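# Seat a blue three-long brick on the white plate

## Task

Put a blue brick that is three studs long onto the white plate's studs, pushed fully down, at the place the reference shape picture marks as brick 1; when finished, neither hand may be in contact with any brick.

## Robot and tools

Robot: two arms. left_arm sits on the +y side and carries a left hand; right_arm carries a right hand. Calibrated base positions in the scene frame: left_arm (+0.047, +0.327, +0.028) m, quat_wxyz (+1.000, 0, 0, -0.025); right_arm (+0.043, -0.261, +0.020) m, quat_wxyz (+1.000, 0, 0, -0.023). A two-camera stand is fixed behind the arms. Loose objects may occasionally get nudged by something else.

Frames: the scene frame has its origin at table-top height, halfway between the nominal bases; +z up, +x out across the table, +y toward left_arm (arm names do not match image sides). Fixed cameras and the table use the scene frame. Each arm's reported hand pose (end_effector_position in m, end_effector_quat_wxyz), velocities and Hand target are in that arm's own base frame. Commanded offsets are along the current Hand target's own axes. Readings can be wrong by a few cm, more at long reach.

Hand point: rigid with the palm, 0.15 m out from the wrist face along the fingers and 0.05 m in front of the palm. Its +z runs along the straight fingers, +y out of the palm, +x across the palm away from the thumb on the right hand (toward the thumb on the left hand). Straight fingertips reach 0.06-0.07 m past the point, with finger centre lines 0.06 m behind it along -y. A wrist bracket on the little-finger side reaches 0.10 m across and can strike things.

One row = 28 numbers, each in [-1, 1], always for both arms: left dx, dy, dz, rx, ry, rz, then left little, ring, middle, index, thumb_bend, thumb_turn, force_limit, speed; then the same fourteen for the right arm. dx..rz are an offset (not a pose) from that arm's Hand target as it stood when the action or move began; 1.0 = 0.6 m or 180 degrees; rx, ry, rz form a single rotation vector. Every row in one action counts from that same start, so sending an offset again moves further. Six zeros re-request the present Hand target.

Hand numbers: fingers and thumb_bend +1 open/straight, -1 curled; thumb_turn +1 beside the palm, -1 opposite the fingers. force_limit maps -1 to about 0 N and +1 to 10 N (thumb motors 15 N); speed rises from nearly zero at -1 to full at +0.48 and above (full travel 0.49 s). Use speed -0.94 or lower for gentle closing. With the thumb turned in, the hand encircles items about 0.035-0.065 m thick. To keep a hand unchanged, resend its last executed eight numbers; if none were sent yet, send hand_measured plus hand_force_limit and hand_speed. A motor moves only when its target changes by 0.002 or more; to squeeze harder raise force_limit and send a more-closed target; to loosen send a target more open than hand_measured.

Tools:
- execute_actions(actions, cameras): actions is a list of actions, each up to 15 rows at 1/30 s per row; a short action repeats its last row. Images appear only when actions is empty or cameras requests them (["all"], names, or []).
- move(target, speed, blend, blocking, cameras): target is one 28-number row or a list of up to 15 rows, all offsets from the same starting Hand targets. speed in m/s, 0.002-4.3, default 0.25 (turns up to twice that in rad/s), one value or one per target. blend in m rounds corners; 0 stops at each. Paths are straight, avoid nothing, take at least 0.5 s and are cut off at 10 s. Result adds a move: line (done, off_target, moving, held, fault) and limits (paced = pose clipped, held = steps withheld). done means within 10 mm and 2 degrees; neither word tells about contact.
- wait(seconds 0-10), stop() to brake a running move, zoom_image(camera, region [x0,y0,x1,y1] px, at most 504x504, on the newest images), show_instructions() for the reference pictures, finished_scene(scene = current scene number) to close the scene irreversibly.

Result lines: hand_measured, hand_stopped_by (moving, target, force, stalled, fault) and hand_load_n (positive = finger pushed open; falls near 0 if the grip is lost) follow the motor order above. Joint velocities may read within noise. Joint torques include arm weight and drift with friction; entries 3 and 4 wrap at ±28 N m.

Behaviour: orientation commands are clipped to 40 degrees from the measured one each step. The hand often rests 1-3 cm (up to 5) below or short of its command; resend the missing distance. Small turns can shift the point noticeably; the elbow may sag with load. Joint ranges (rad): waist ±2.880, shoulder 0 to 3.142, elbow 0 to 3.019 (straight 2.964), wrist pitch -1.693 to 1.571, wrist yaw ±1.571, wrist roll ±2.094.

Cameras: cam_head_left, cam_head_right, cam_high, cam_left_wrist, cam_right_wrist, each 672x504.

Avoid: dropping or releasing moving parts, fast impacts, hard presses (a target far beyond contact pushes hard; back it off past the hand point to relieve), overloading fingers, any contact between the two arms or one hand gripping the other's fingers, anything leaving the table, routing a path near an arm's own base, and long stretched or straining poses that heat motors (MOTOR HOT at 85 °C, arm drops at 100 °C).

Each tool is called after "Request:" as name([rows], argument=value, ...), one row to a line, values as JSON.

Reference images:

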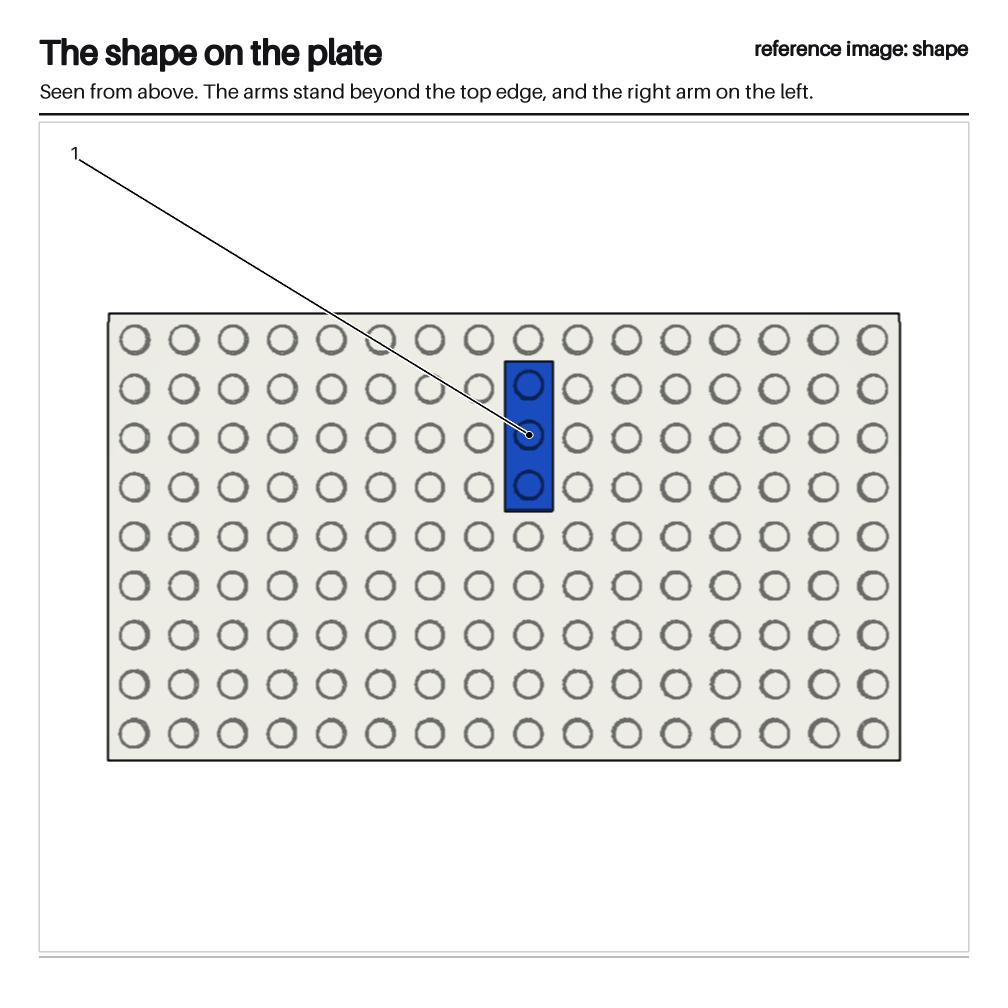

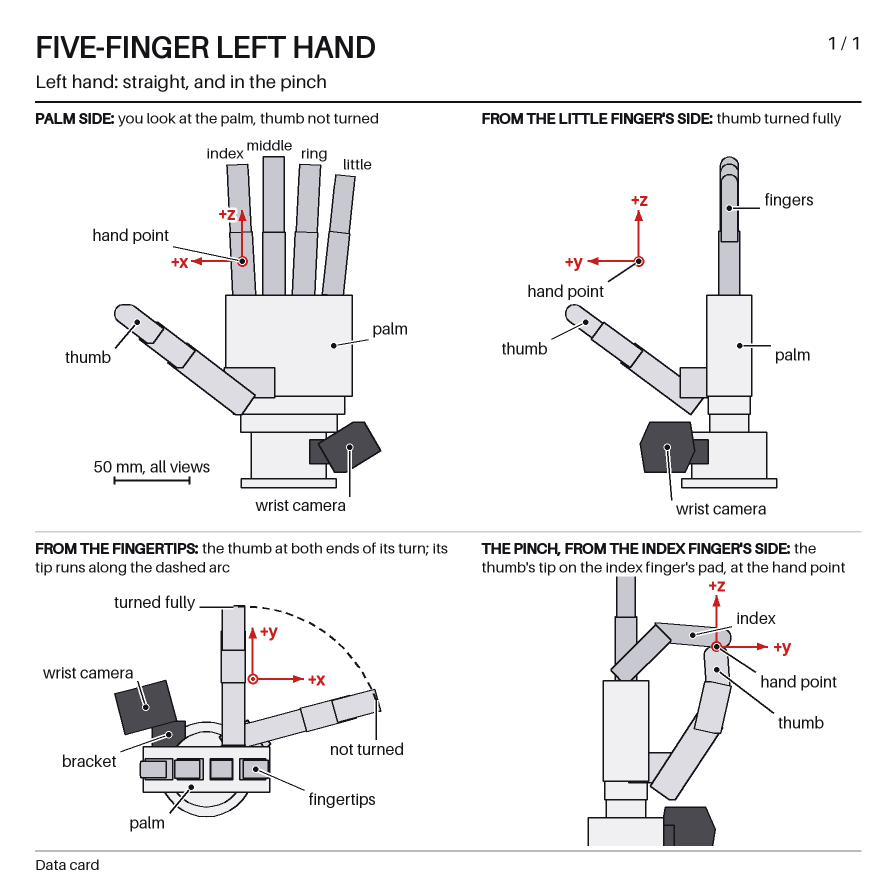

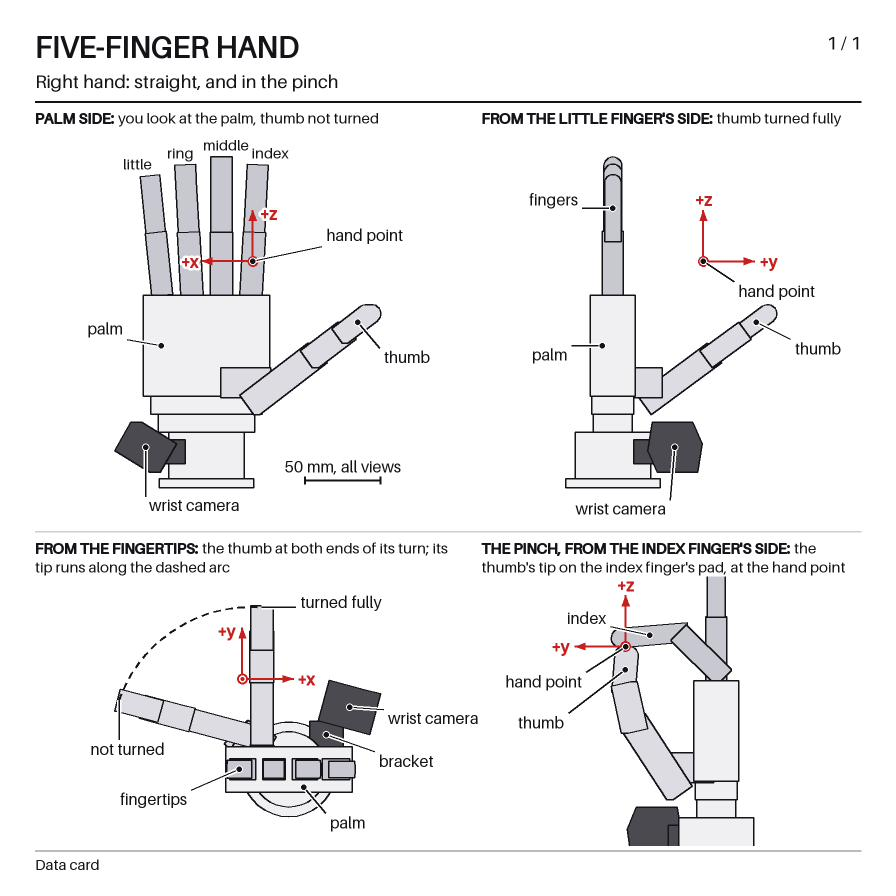

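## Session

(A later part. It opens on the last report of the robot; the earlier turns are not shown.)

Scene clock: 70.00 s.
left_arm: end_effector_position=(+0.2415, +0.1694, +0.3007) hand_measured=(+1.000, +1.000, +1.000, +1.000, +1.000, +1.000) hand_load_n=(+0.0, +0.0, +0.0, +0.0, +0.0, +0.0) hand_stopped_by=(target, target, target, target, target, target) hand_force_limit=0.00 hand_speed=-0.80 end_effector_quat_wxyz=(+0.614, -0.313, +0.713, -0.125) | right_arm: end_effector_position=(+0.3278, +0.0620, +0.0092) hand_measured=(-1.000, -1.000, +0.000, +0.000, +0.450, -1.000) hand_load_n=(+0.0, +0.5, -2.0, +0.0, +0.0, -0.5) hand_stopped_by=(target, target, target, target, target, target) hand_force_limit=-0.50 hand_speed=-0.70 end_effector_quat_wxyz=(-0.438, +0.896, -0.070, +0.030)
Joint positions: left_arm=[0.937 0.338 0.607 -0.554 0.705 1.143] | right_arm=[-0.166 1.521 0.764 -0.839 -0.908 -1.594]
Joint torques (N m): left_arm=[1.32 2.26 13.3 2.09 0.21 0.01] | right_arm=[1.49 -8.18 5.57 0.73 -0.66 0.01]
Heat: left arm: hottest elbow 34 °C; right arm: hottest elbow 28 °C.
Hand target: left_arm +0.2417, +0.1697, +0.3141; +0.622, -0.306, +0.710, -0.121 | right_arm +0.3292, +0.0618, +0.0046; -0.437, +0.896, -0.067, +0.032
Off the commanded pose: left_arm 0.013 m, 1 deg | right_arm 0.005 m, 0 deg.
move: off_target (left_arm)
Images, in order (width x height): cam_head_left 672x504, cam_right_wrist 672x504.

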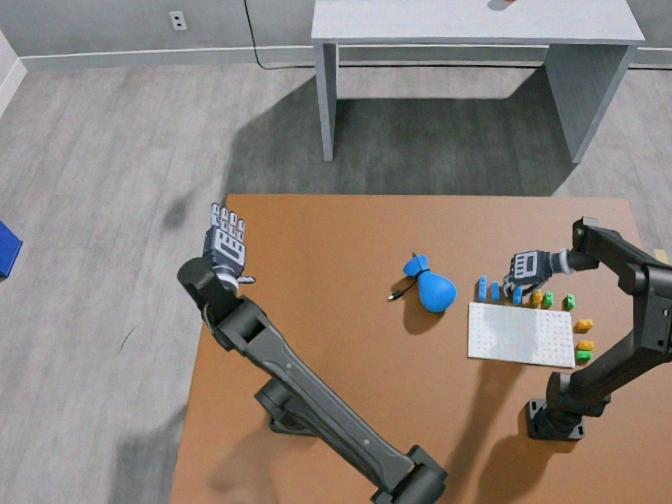

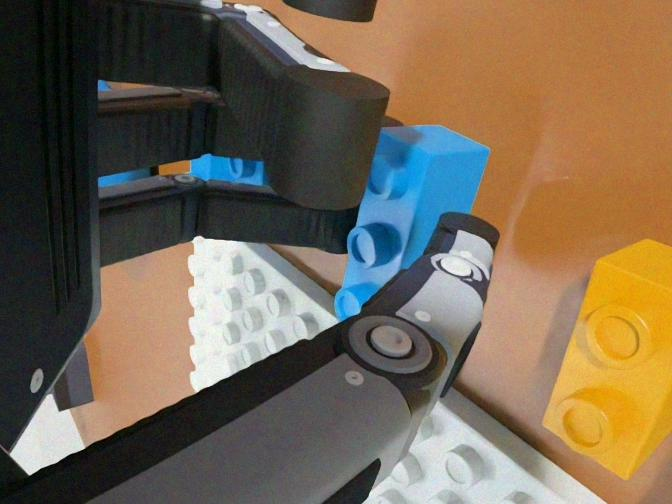

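Request:
move(target=[0,0,0,0,0,0,1,1,1,1,1,1,0,-0.8,0,-0.0053,-0.0041,0,0,0,-0.4,-0.4,-0.1,-0.1,0.45,-1,-0.5,-0.8], speed=0.03, cameras=["cam_right_wrist","cam_head_left"])

Request:
zoom_image(camera="cam_head_left", region=[480, 260, 560, 320])

Scene clock: 72.93 s.
left_arm: end_effector_position=(+0.2415, +0.1694, +0.3007) hand_measured=(+1.000, +1.000, +1.000, +1.000, +1.000, +1.000) hand_load_n=(+0.0, +0.0, +0.0, +0.0, +0.0, +0.0) hand_stopped_by=(target, target, target, target, target, target) hand_force_limit=0.00 hand_speed=-0.80 end_effector_quat_wxyz=(+0.614, -0.313, +0.713, -0.125) | right_arm: end_effector_position=(+0.3286, +0.0619, +0.0089) hand_measured=(-0.400, -0.400, -0.100, -0.100, +0.450, -1.000) hand_load_n=(+0.0, +0.0, +0.5, +0.0, +0.0, +0.0) hand_stopped_by=(target, target, target, target, target, target) hand_force_limit=-0.50 hand_speed=-0.80 end_effector_quat_wxyz=(-0.438, +0.896, -0.069, +0.031)
Joint positions: left_arm=[0.937 0.338 0.607 -0.554 0.705 1.143] | right_arm=[-0.166 1.522 0.764 -0.835 -0.909 -1.594]
Joint torques (N m): left_arm=[2.61 3.49 12.97 2.11 0.17 0.02] | right_arm=[1.61 -9 5.85 0.09 -0.64 0.02]
Heat: left arm: hottest elbow 35 °C; right arm: hottest elbow 28 °C.
Hand target: left_arm +0.2417, +0.1697, +0.3141; +0.622, -0.306, +0.710, -0.121 | right_arm +0.3292, +0.0618, +0.0086; -0.437, +0.896, -0.067, +0.032
Off the commanded pose: left_arm 0.013 m, 1 deg | right_arm 0.001 m, 0 deg.
move: off_target (left_arm)
Images, in order (width x height): cam_head_left 672x504, cam_right_wrist 672x504.

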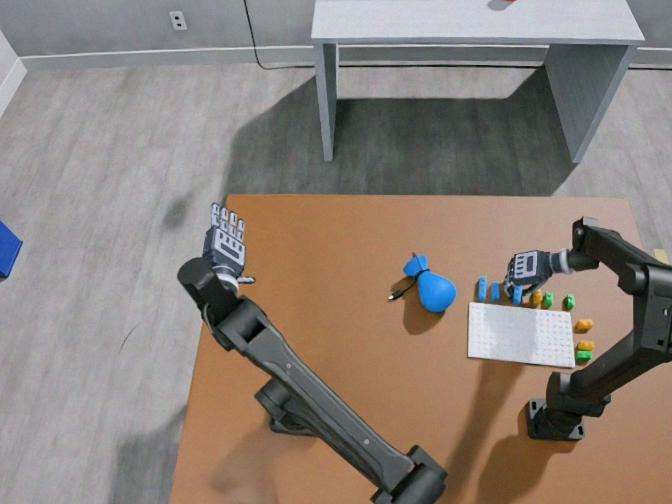

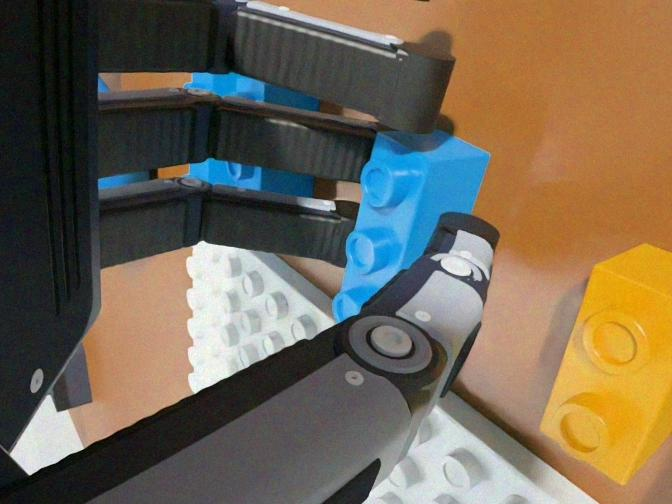

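Scaled by 6.300 from the camera's 672x504 image, which has a finer 960x720 frame.

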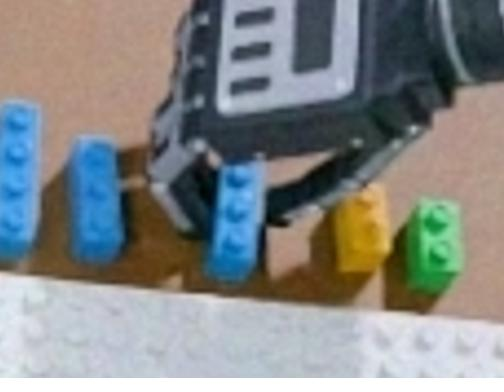

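Request:
move(target=[0,0,0,0,0,0,1,1,1,1,1,1,0,-0.8,0,0.0045,0.0036,0,0,0,-0.4,-0.4,-0.45,-0.45,0.45,-1,-0.5,-0.94], speed=0.03, cameras=["cam_right_wrist","cam_head_left"])

Request:
zoom_image(camera="cam_head_left", region=[480, 260, 560, 320])

Scene clock: 74.27 s.
left_arm: end_effector_position=(+0.2415, +0.1694, +0.3007) hand_measured=(+1.000, +1.000, +1.000, +1.000, +1.000, +1.000) hand_load_n=(+0.0, +0.0, +0.0, +0.0, +0.0, +0.0) hand_stopped_by=(target, target, target, target, target, target) hand_force_limit=0.00 hand_speed=-0.80 end_effector_quat_wxyz=(+0.614, -0.313, +0.713, -0.125) | right_arm: end_effector_position=(+0.3286, +0.0619, +0.0089) hand_measured=(-0.400, -0.400, -0.156, -0.200, +0.450, -1.000) hand_load_n=(+0.0, +0.0, +2.0, +2.0, +3.5, -2.0) hand_stopped_by=(target, target, force, force, target, target) hand_force_limit=-0.50 hand_speed=-0.94 end_effector_quat_wxyz=(-0.438, +0.896, -0.069, +0.031)
Joint positions: left_arm=[0.937 0.338 0.607 -0.554 0.705 1.143] | right_arm=[-0.166 1.522 0.764 -0.835 -0.909 -1.594]
Joint torques (N m): left_arm=[2.14 2.61 13.04 2.11 0.2 -0.06] | right_arm=[1.61 -8.35 5.55 0.51 -0.65 0.02]
Heat: left arm: hottest elbow 35 °C; right arm: hottest elbow 28 °C.
Hand target: left_arm +0.2417, +0.1697, +0.3141; +0.622, -0.306, +0.710, -0.121 | right_arm +0.3292, +0.0618, +0.0052; -0.437, +0.896, -0.067, +0.032
Off the commanded pose: left_arm 0.013 m, 1 deg | right_arm 0.004 m, 0 deg.
move: off_target (left_arm)
Images, in order (width x height): cam_head_left 672x504, cam_right_wrist 672x504.

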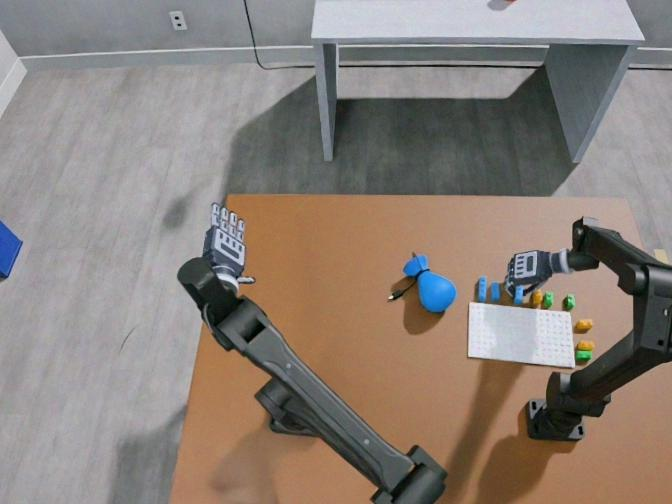

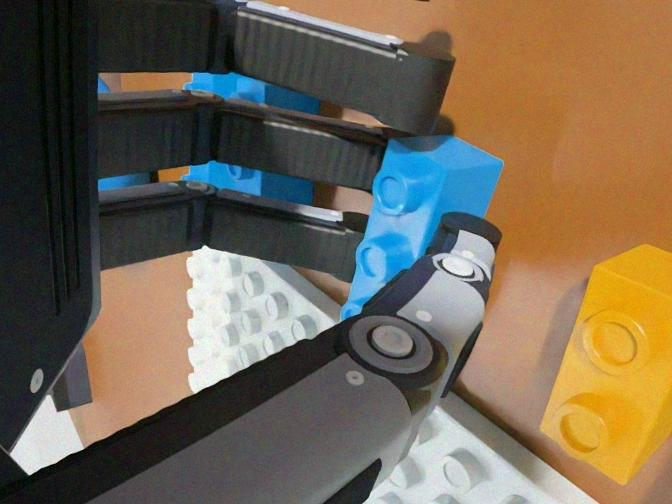

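Scaled by 6.300 from the camera's 672x504 image, which has a finer 960x720 frame.

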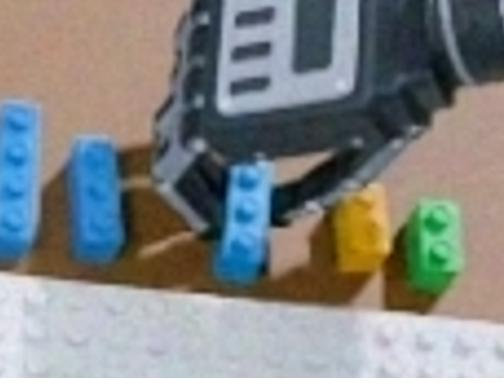

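Request:
move(target=[0,0,0,0,0,0,1,1,1,1,1,1,0,-0.8,0,0,0,0,0,0,-0.4,-0.4,-0.5,-0.5,0.45,-1,-0.2,-0.94], speed=0.03)

Scene clock: 75.10 s.
left_arm: end_effector_position=(+0.2415, +0.1694, +0.3007) hand_measured=(+1.000, +1.000, +1.000, +1.000, +1.000, +1.000) hand_load_n=(+0.0, -0.5, -0.5, +0.0, +0.0, +0.0) hand_stopped_by=(target, target, target, target, target, target) hand_force_limit=0.00 hand_speed=-0.80 end_effector_quat_wxyz=(+0.614, -0.313, +0.713, -0.125) | right_arm: end_effector_position=(+0.3286, +0.0619, +0.0089) hand_measured=(-0.400, -0.400, -0.160, -0.210, +0.452, -1.000) hand_load_n=(+0.0, +0.0, +3.0, +4.0, +6.0, -2.5) hand_stopped_by=(target, target, force, force, target, target) hand_force_limit=-0.20 hand_speed=-0.94 end_effector_quat_wxyz=(-0.438, +0.896, -0.069, +0.031)
Joint positions: left_arm=[0.937 0.338 0.607 -0.554 0.705 1.143] | right_arm=[-0.166 1.522 0.764 -0.835 -0.909 -1.594]
Joint torques (N m): left_arm=[2.02 1.9 13.35 2.09 0.25 0.03] | right_arm=[1.61 -8.29 5.55 0.51 -0.65 0.02]
Heat: left arm: hottest elbow 35 °C; right arm: hottest elbow 28 °C.
Hand target: left_arm +0.2417, +0.1697, +0.3141; +0.622, -0.306, +0.710, -0.121 | right_arm +0.3292, +0.0618, +0.0052; -0.437, +0.896, -0.067, +0.032
Off the commanded pose: left_arm 0.013 m, 1 deg | right_arm 0.004 m, 0 deg.
move: off_target (left_arm)

Request:
move(target=[0,0,0,0,0,0,1,1,1,1,1,1,0,-0.8,0,-0.1051,-0.0821,0,0,0,-0.4,-0.4,-0.5,-0.5,0.45,-1,-0.2,-0.94], speed=0.06, cameras=["cam_right_wrist","cam_head_left"])

Request:
zoom_image(camera="cam_head_left", region=[480, 240, 600, 330])

Scene clock: 77.30 s.
left_arm: end_effector_position=(+0.2415, +0.1694, +0.3007) hand_measured=(+1.000, +1.000, +1.000, +1.000, +1.000, +1.000) hand_load_n=(+0.0, +0.0, +0.0, +0.0, +0.0, +0.0) hand_stopped_by=(target, target, target, target, target, target) hand_force_limit=0.00 hand_speed=-0.80 end_effector_quat_wxyz=(+0.614, -0.313, +0.713, -0.125) | right_arm: end_effector_position=(+0.3122, +0.0646, +0.0704) hand_measured=(-0.400, -0.400, -0.160, -0.210, +0.452, -1.000) hand_load_n=(+0.0, +0.0, +3.0, +4.0, +6.5, -3.0) hand_stopped_by=(target, target, force, force, target, target) hand_force_limit=-0.20 hand_speed=-0.94 end_effector_quat_wxyz=(-0.439, +0.895, -0.078, +0.013)
Joint positions: left_arm=[0.937 0.338 0.607 -0.554 0.705 1.143] | right_arm=[-0.166 1.39 0.821 -1.066 -0.909 -1.594]
Joint torques (N m): left_arm=[2.78 2.02 13.39 2.14 0.18 -0.02] | right_arm=[1.61 -9 9.69 -0.35 -0.64 0.03]
Heat: left arm: hottest elbow 35 °C; right arm: hottest elbow 28 °C.
Hand target: left_arm +0.2417, +0.1697, +0.3141; +0.622, -0.306, +0.710, -0.121 | right_arm +0.3293, +0.0618, +0.0852; -0.437, +0.896, -0.067, +0.032
Off the commanded pose: left_arm 0.013 m, 1 deg | right_arm 0.023 m, 3 deg.
move: off_target (left_arm, right_arm)
Images, in order (width x height): cam_head_left 672x504, cam_right_wrist 672x504.

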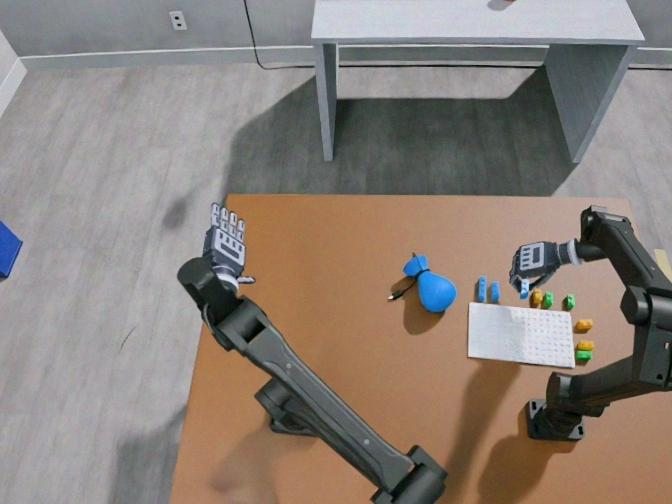

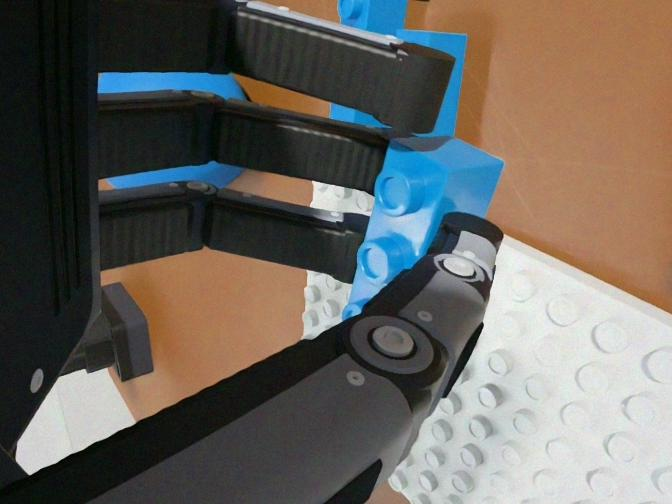

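Scaled by 4.200 from the camera's 672x504 image, which has a finer 960x720 frame.

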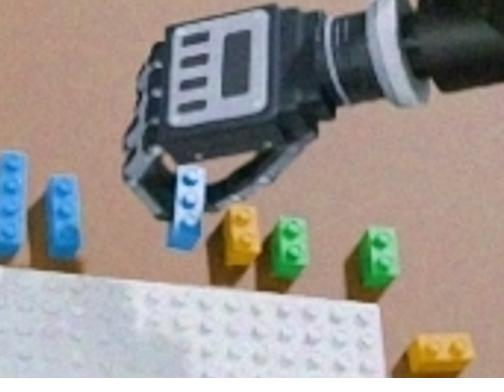

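Request:
move(target=[0,0,0,0,0,0,1,1,1,1,1,1,0,-0.8,-0.2666,0.0100,-0.0128,0,-0.0263,-0.0205,-0.4,-0.4,-0.5,-0.5,0.45,-1,-0.2,-0.94], speed=0.12, cameras=["cam_right_wrist","cam_head_left","cam_head_right","cam_high"])

Request:
zoom_image(camera="cam_head_left", region=[460, 280, 580, 370])

Scene clock: 80.33 s.
left_arm: end_effector_position=(+0.2415, +0.1694, +0.3007) hand_measured=(+1.000, +1.000, +1.000, +1.000, +1.000, +1.000) hand_load_n=(+0.0, +0.0, +0.0, +0.0, +0.0, +0.0) hand_stopped_by=(target, target, target, target, target, target) hand_force_limit=0.00 hand_speed=-0.80 end_effector_quat_wxyz=(+0.614, -0.313, +0.713, -0.125) | right_arm: end_effector_position=(+0.1699, +0.0775, +0.0839) hand_measured=(-0.400, -0.400, -0.160, -0.210, +0.452, -1.000) hand_load_n=(+0.0, +0.5, +3.5, +4.0, +6.5, -2.5) hand_stopped_by=(target, target, force, force, target, target) hand_force_limit=-0.20 hand_speed=-0.94 end_effector_quat_wxyz=(-0.439, +0.898, -0.019, +0.006)
Joint positions: left_arm=[0.937 0.338 0.607 -0.554 0.705 1.143] | right_arm=[-0.197 0.986 0.552 -1.34 -0.892 -1.823]
Joint torques (N m): left_arm=[1.79 2.08 13.19 2.21 0.21 0.06] | right_arm=[0.73 -3.02 7.01 -0.5 -0.61 -0.03]
Heat: left arm: hottest elbow 35 °C; right arm: hottest elbow 28 °C.
Hand target: left_arm +0.2417, +0.1697, +0.3141; +0.622, -0.306, +0.710, -0.121 | right_arm +0.1696, +0.0758, +0.0853; -0.438, +0.899, -0.020, +0.009
Off the commanded pose: left_arm 0.013 m, 1 deg | right_arm 0.002 m, 0 deg.
move: off_target (left_arm)
Images, in order (width x height): cam_head_left 672x504, cam_head_right 672x504, cam_high 672x504, cam_right_wrist 672x504.

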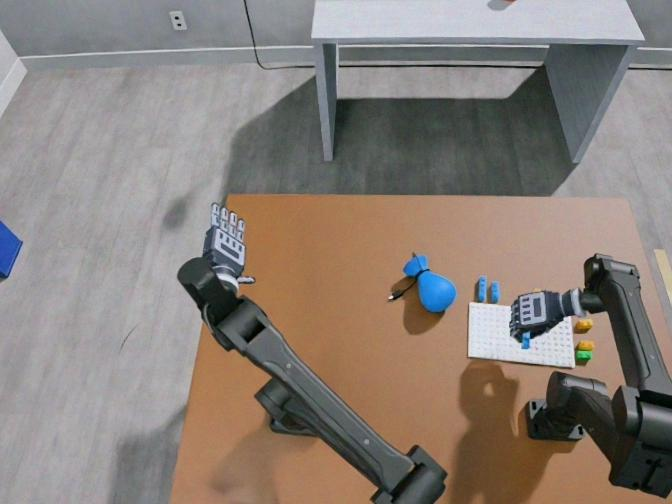

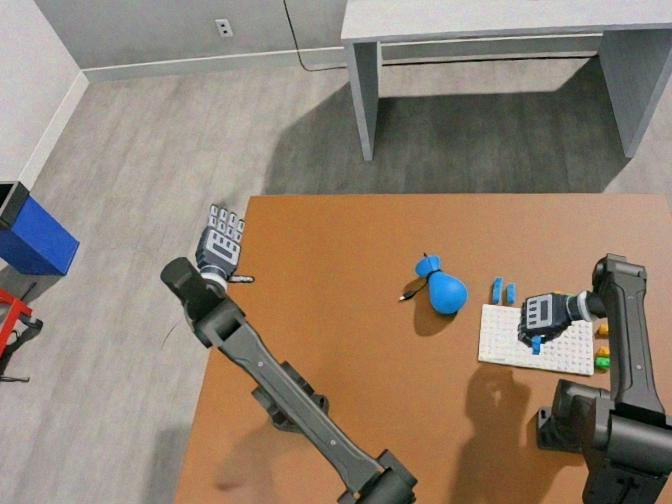

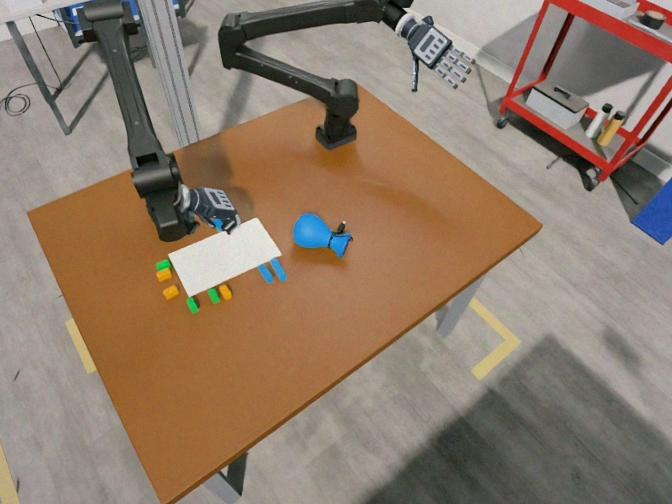

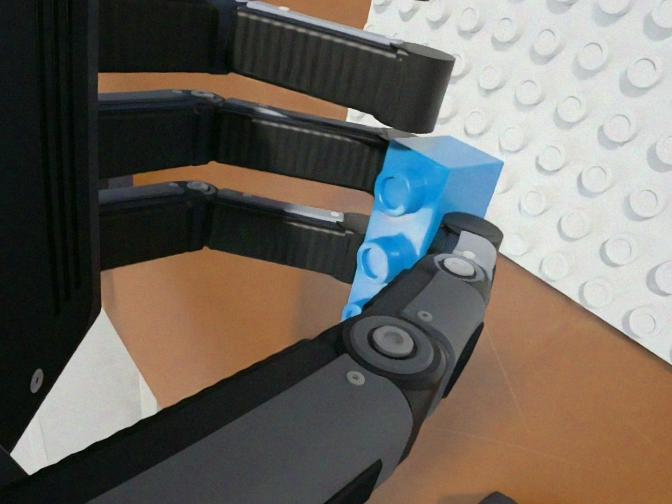

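Scaled by 4.200 from the camera's 672x504 image, which has a finer 960x720 frame.

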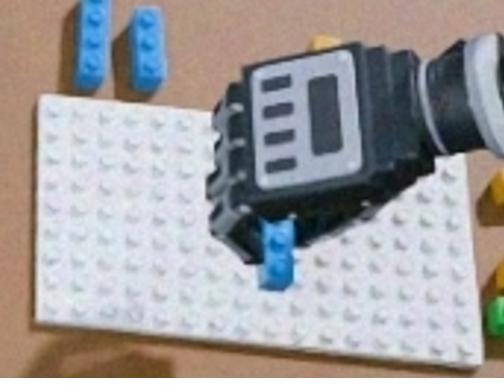

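Request:
zoom_image(camera="cam_head_left", region=[464, 316, 544, 366])

Request:
zoom_image(camera="cam_head_left", region=[514, 316, 594, 366])

Scaled by 6.300 from the camera's 672x504 image, which has a finer 960x720 frame.

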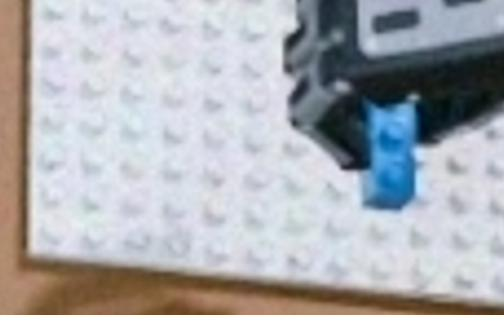

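Scaled by 6.300 from the camera's 672x504 image, which has a finer 960x720 frame.

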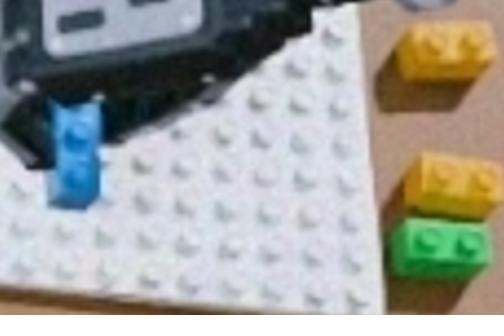

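Request:
zoom_image(camera="cam_head_left", region=[506, 322, 546, 352])

Request:
zoom_image(camera="cam_head_right", region=[516, 326, 556, 356])

Scaled by 12.600 from the camera's 672x504 image, which has a finer 960x720 frame.

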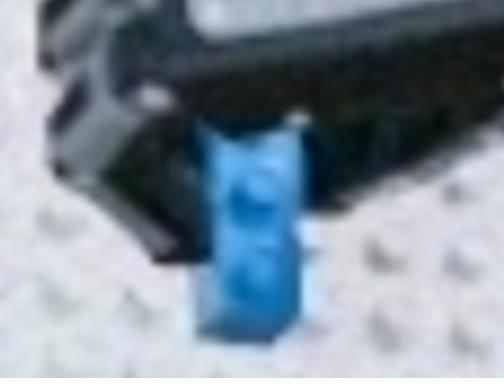

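Scaled by 12.600 from the camera's 672x504 image, which has a finer 960x720 frame.

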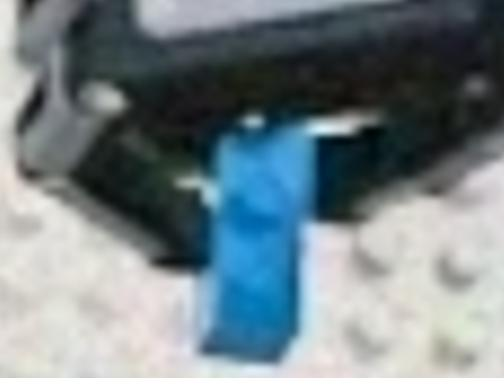

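Request:
move(target=[0,0,0,0,0,0,1,1,1,1,1,1,0,-0.8,0,0.0591,0.0462,0,0,0,-0.4,-0.4,-0.5,-0.5,0.45,-1,-0.2,-0.94], speed=0.06, cameras=["cam_right_wrist","cam_head_left","cam_head_right","cam_high"])

Request:
zoom_image(camera="cam_head_left", region=[496, 322, 546, 362])

Request:
zoom_image(camera="cam_head_right", region=[506, 326, 556, 366])

Request:
zoom_image(camera="cam_high", region=[160, 180, 290, 300])

Scene clock: 84.13 s.
left_arm: end_effector_position=(+0.2415, +0.1694, +0.3007) hand_measured=(+1.000, +1.000, +1.000, +1.000, +1.000, +1.000) hand_load_n=(+0.0, +0.0, +0.0, +0.0, +0.0, +0.0) hand_stopped_by=(target, target, target, target, target, target) hand_force_limit=0.00 hand_speed=-0.80 end_effector_quat_wxyz=(+0.614, -0.313, +0.713, -0.125) | right_arm: end_effector_position=(+0.1677, +0.0776, +0.0422) hand_measured=(-0.400, -0.400, -0.160, -0.210, +0.452, -1.000) hand_load_n=(+0.0, +0.0, +3.5, +4.0, +6.5, -2.5) hand_stopped_by=(target, target, force, force, target, target) hand_force_limit=-0.20 hand_speed=-0.94 end_effector_quat_wxyz=(-0.439, +0.898, -0.019, +0.006)
Joint positions: left_arm=[0.937 0.338 0.607 -0.554 0.705 1.143] | right_arm=[-0.199 1.063 0.471 -1.185 -0.892 -1.827]
Joint torques (N m): left_arm=[2.02 2.2 13.33 2.14 0.18 -0.02] | right_arm=[0.91 -2.14 6.28 0.16 -0.63 0]
Heat: left arm: hottest elbow 35 °C; right arm: hottest elbow 28 °C.
Hand target: left_arm +0.2417, +0.1697, +0.3141; +0.622, -0.306, +0.710, -0.121 | right_arm +0.1696, +0.0758, +0.0403; -0.438, +0.898, -0.020, +0.009
Off the commanded pose: left_arm 0.013 m, 1 deg | right_arm 0.003 m, 0 deg.
move: off_target (left_arm)
Images, in order (width x height): cam_head_left 672x504, cam_head_right 672x504, cam_high 672x504, cam_right_wrist 672x504.

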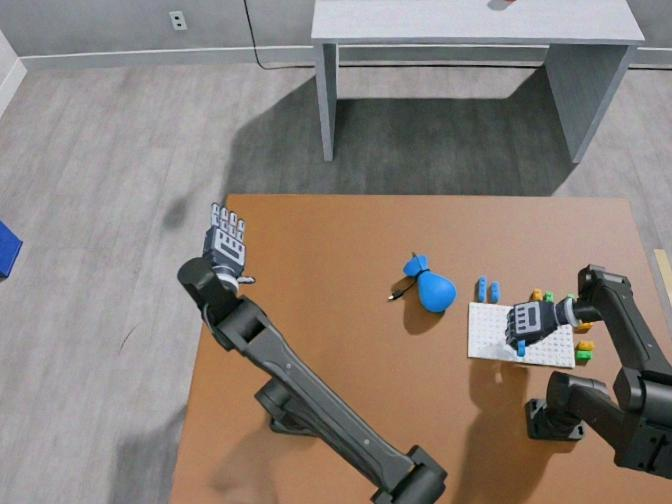

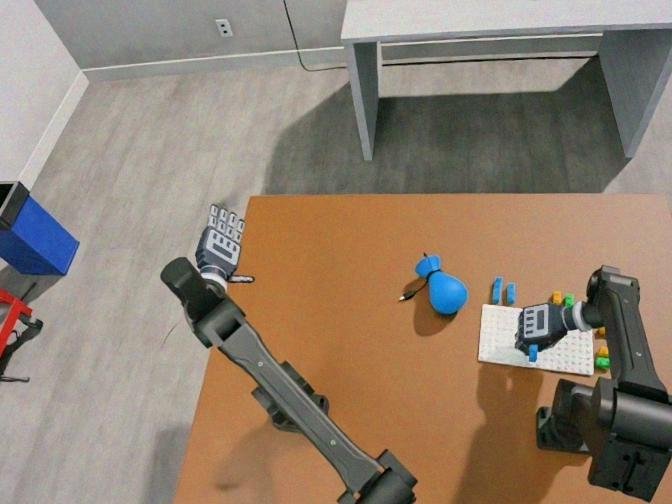

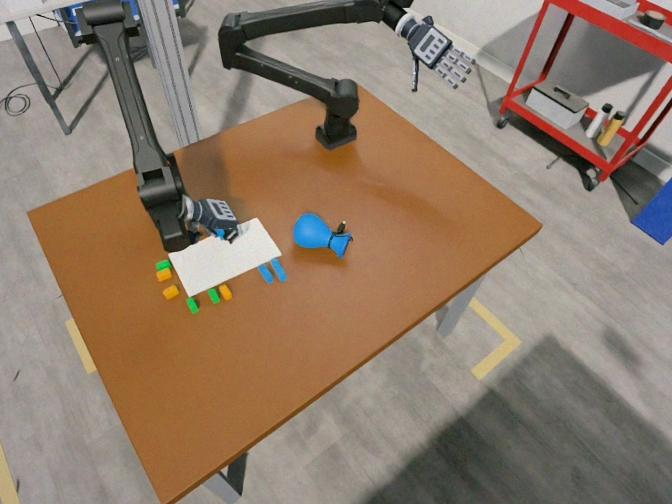

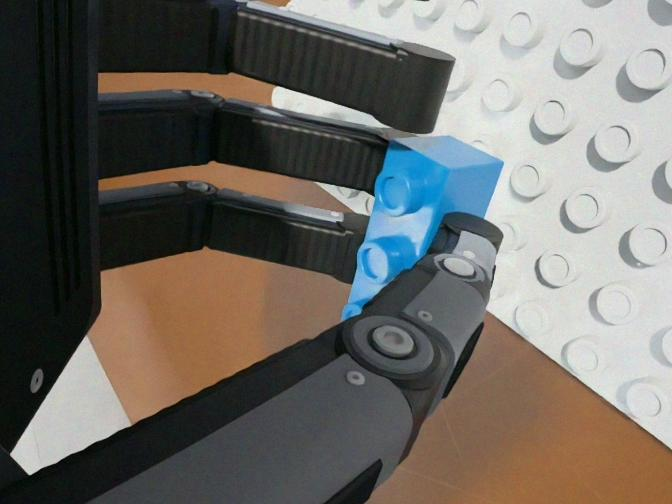

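Scaled by 10.080 from the camera's 672x504 image, which has a finer 960x720 frame.

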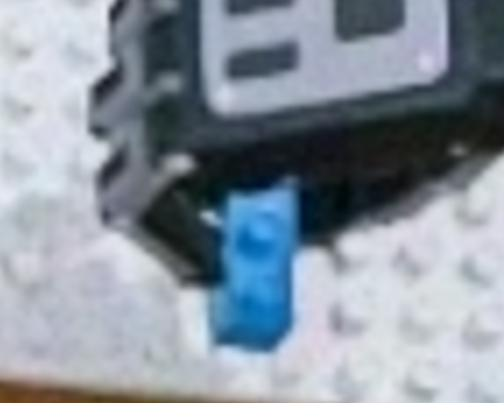

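Scaled by 10.080 from the camera's 672x504 image, which has a finer 960x720 frame.

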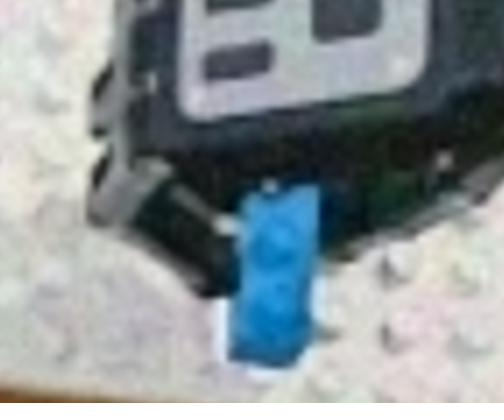

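Scaled by 3.877 from the camera's 672x504 image, which has a finer 960x720 frame.

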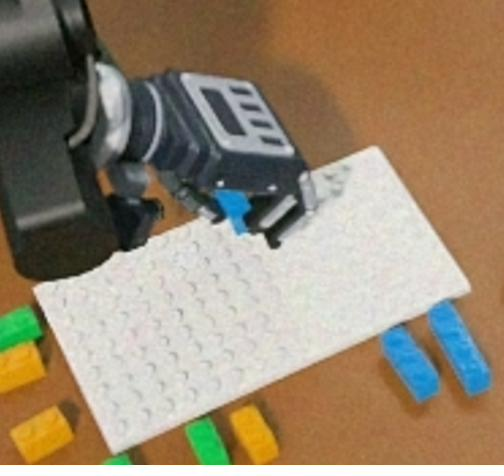

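Request:
move(target=[0,0,0,0,0,0,1,1,1,1,1,1,0,-0.8,0.0249,0.0092,0.0100,0,0,0,-0.4,-0.4,-0.5,-0.5,0.45,-1,-0.2,-0.94], speed=0.05, cameras=["cam_right_wrist","cam_head_left","cam_head_right"])

Request:
zoom_image(camera="cam_head_left", region=[496, 322, 546, 362])

Request:
zoom_image(camera="cam_head_right", region=[506, 326, 556, 366])

Scene clock: 86.00 s.
left_arm: end_effector_position=(+0.2415, +0.1694, +0.3007) hand_measured=(+1.000, +1.000, +1.000, +1.000, +1.000, +1.000) hand_load_n=(+0.0, +0.0, +0.0, +0.0, +0.0, +0.0) hand_stopped_by=(target, target, target, target, target, target) hand_force_limit=0.00 hand_speed=-0.80 end_effector_quat_wxyz=(+0.614, -0.313, +0.713, -0.125) | right_arm: end_effector_position=(+0.1770, +0.0760, +0.0295) hand_measured=(-0.400, -0.400, -0.160, -0.210, +0.452, -1.000) hand_load_n=(+0.0, +0.0, +3.5, +3.5, +6.5, -2.5) hand_stopped_by=(target, target, force, force, target, target) hand_force_limit=-0.20 hand_speed=-0.94 end_effector_quat_wxyz=(-0.439, +0.898, -0.023, +0.005)
Joint positions: left_arm=[0.937 0.338 0.607 -0.554 0.705 1.143] | right_arm=[-0.198 1.128 0.471 -1.116 -0.892 -1.815]
Joint torques (N m): left_arm=[1.79 1.96 13.41 2.11 0.21 0] | right_arm=[2.14 -2.55 7.19 0.13 -0.77 0.13]
Heat: left arm: hottest elbow 35 °C; right arm: hottest elbow 28 °C.
Hand target: left_arm +0.2417, +0.1697, +0.3141; +0.622, -0.306, +0.710, -0.121 | right_arm +0.1846, +0.0765, +0.0322; -0.438, +0.899, -0.020, +0.009
Off the commanded pose: left_arm 0.013 m, 1 deg | right_arm 0.008 m, 1 deg.
move: off_target (left_arm)
Images, in order (width x height): cam_head_left 672x504, cam_head_right 672x504, cam_right_wrist 672x504.

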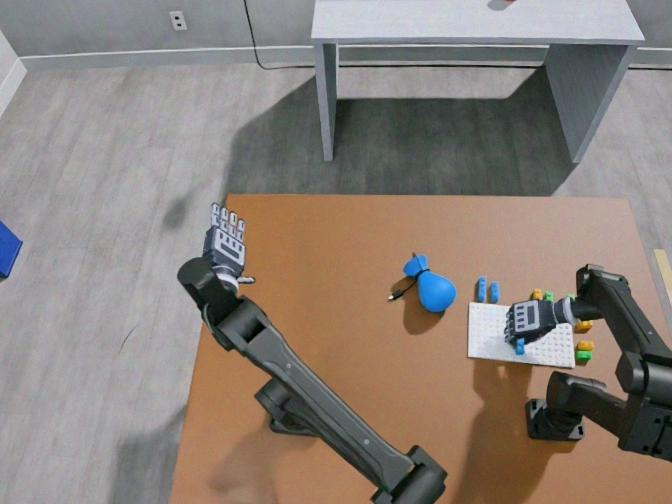

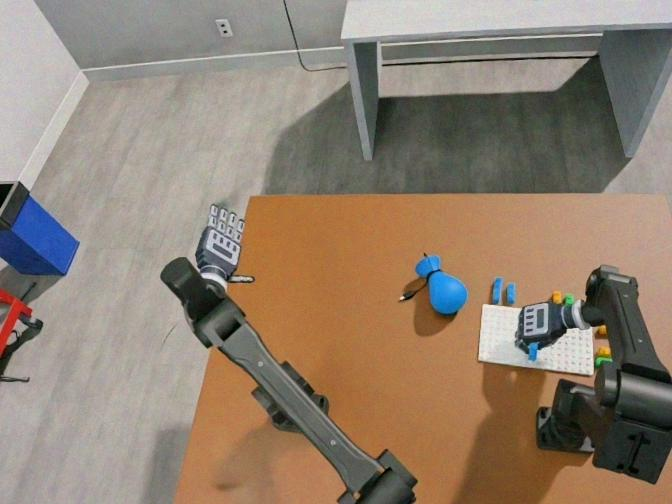

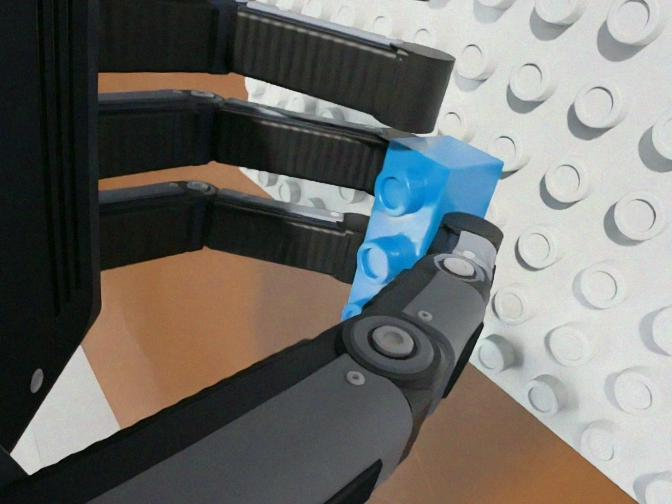

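Scaled by 10.080 from the camera's 672x504 image, which has a finer 960x720 frame.

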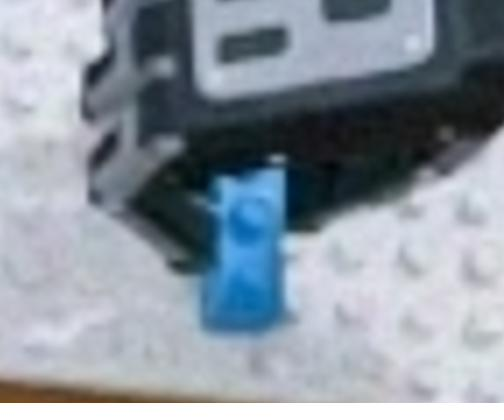

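Scaled by 10.080 from the camera's 672x504 image, which has a finer 960x720 frame.

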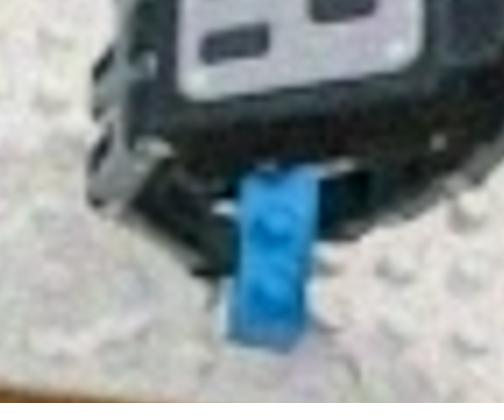

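Request:
move(target=[0,0,0,0,0,0,1,1,1,1,1,1,0,-0.8,0.0133,-0.0003,0.0004,0,0,0,-0.4,-0.4,-0.5,-0.5,0.45,-1,-0.2,-0.94], speed=0.03, cameras=["cam_head_left","cam_right_wrist","cam_high"])

Scene clock: 88.23 s.
left_arm: end_effector_position=(+0.2415, +0.1694, +0.3007) hand_measured=(+1.000, +1.000, +1.000, +1.000, +1.000, +1.000) hand_load_n=(+0.0, +0.0, +0.0, +0.0, +0.0, +0.0) hand_stopped_by=(target, target, target, target, target, target) hand_force_limit=0.00 hand_speed=-0.80 end_effector_quat_wxyz=(+0.614, -0.313, +0.713, -0.125) | right_arm: end_effector_position=(+0.1771, +0.0772, +0.0259) hand_measured=(-0.400, -0.400, -0.160, -0.210, +0.452, -1.000) hand_load_n=(+0.0, +0.0, +3.0, +3.5, +6.5, -2.5) hand_stopped_by=(target, target, force, force, target, target) hand_force_limit=-0.20 hand_speed=-0.94 end_effector_quat_wxyz=(-0.440, +0.898, -0.027, -0.002)
Joint positions: left_arm=[0.937 0.338 0.607 -0.554 0.705 1.143] | right_arm=[-0.193 1.15 0.471 -1.102 -0.893 -1.805]
Joint torques (N m): left_arm=[2.02 2.49 13.38 2.09 0.15 0.02] | right_arm=[2.26 -2.96 8.35 0.14 -0.78 0.13]
Heat: left arm: hottest elbow 35 °C; right arm: hottest elbow 28 °C.
Hand target: left_arm +0.2417, +0.1697, +0.3141; +0.622, -0.306, +0.710, -0.121 | right_arm +0.1925, +0.0765, +0.0322; -0.438, +0.899, -0.020, +0.009
Off the commanded pose: left_arm 0.013 m, 1 deg | right_arm 0.017 m, 1 deg.
move: off_target (left_arm, right_arm)
Images, in order (width x height): cam_head_left 672x504, cam_high 672x504, cam_right_wrist 672x504.

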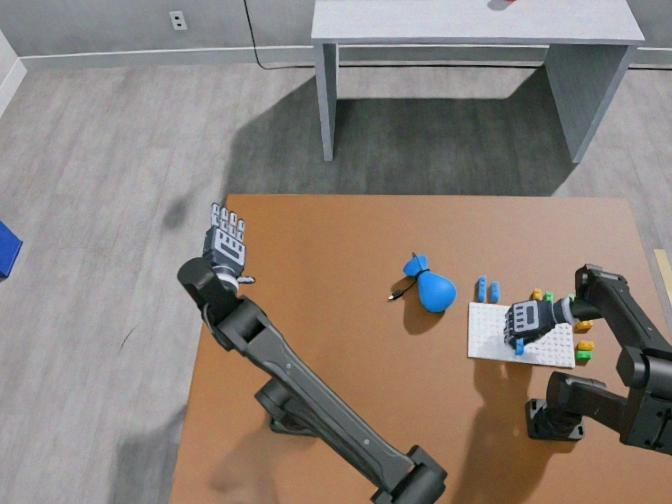

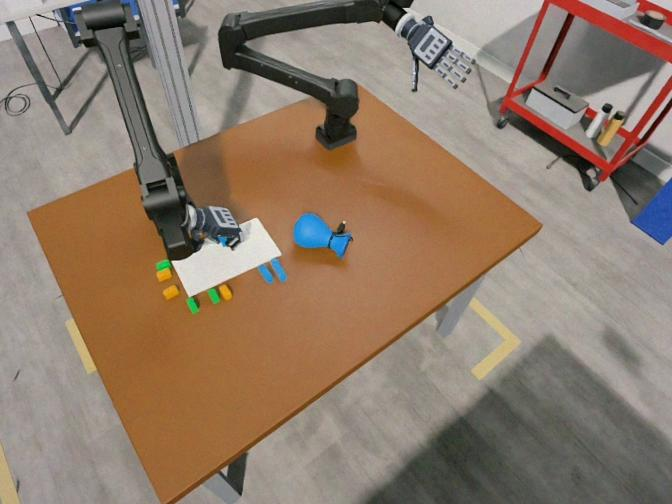

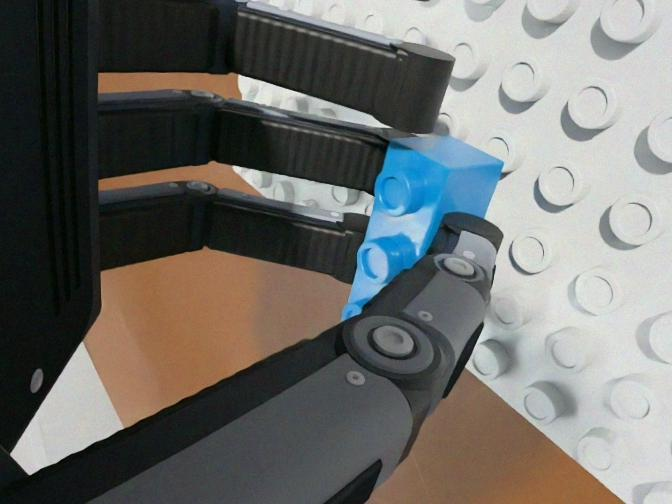

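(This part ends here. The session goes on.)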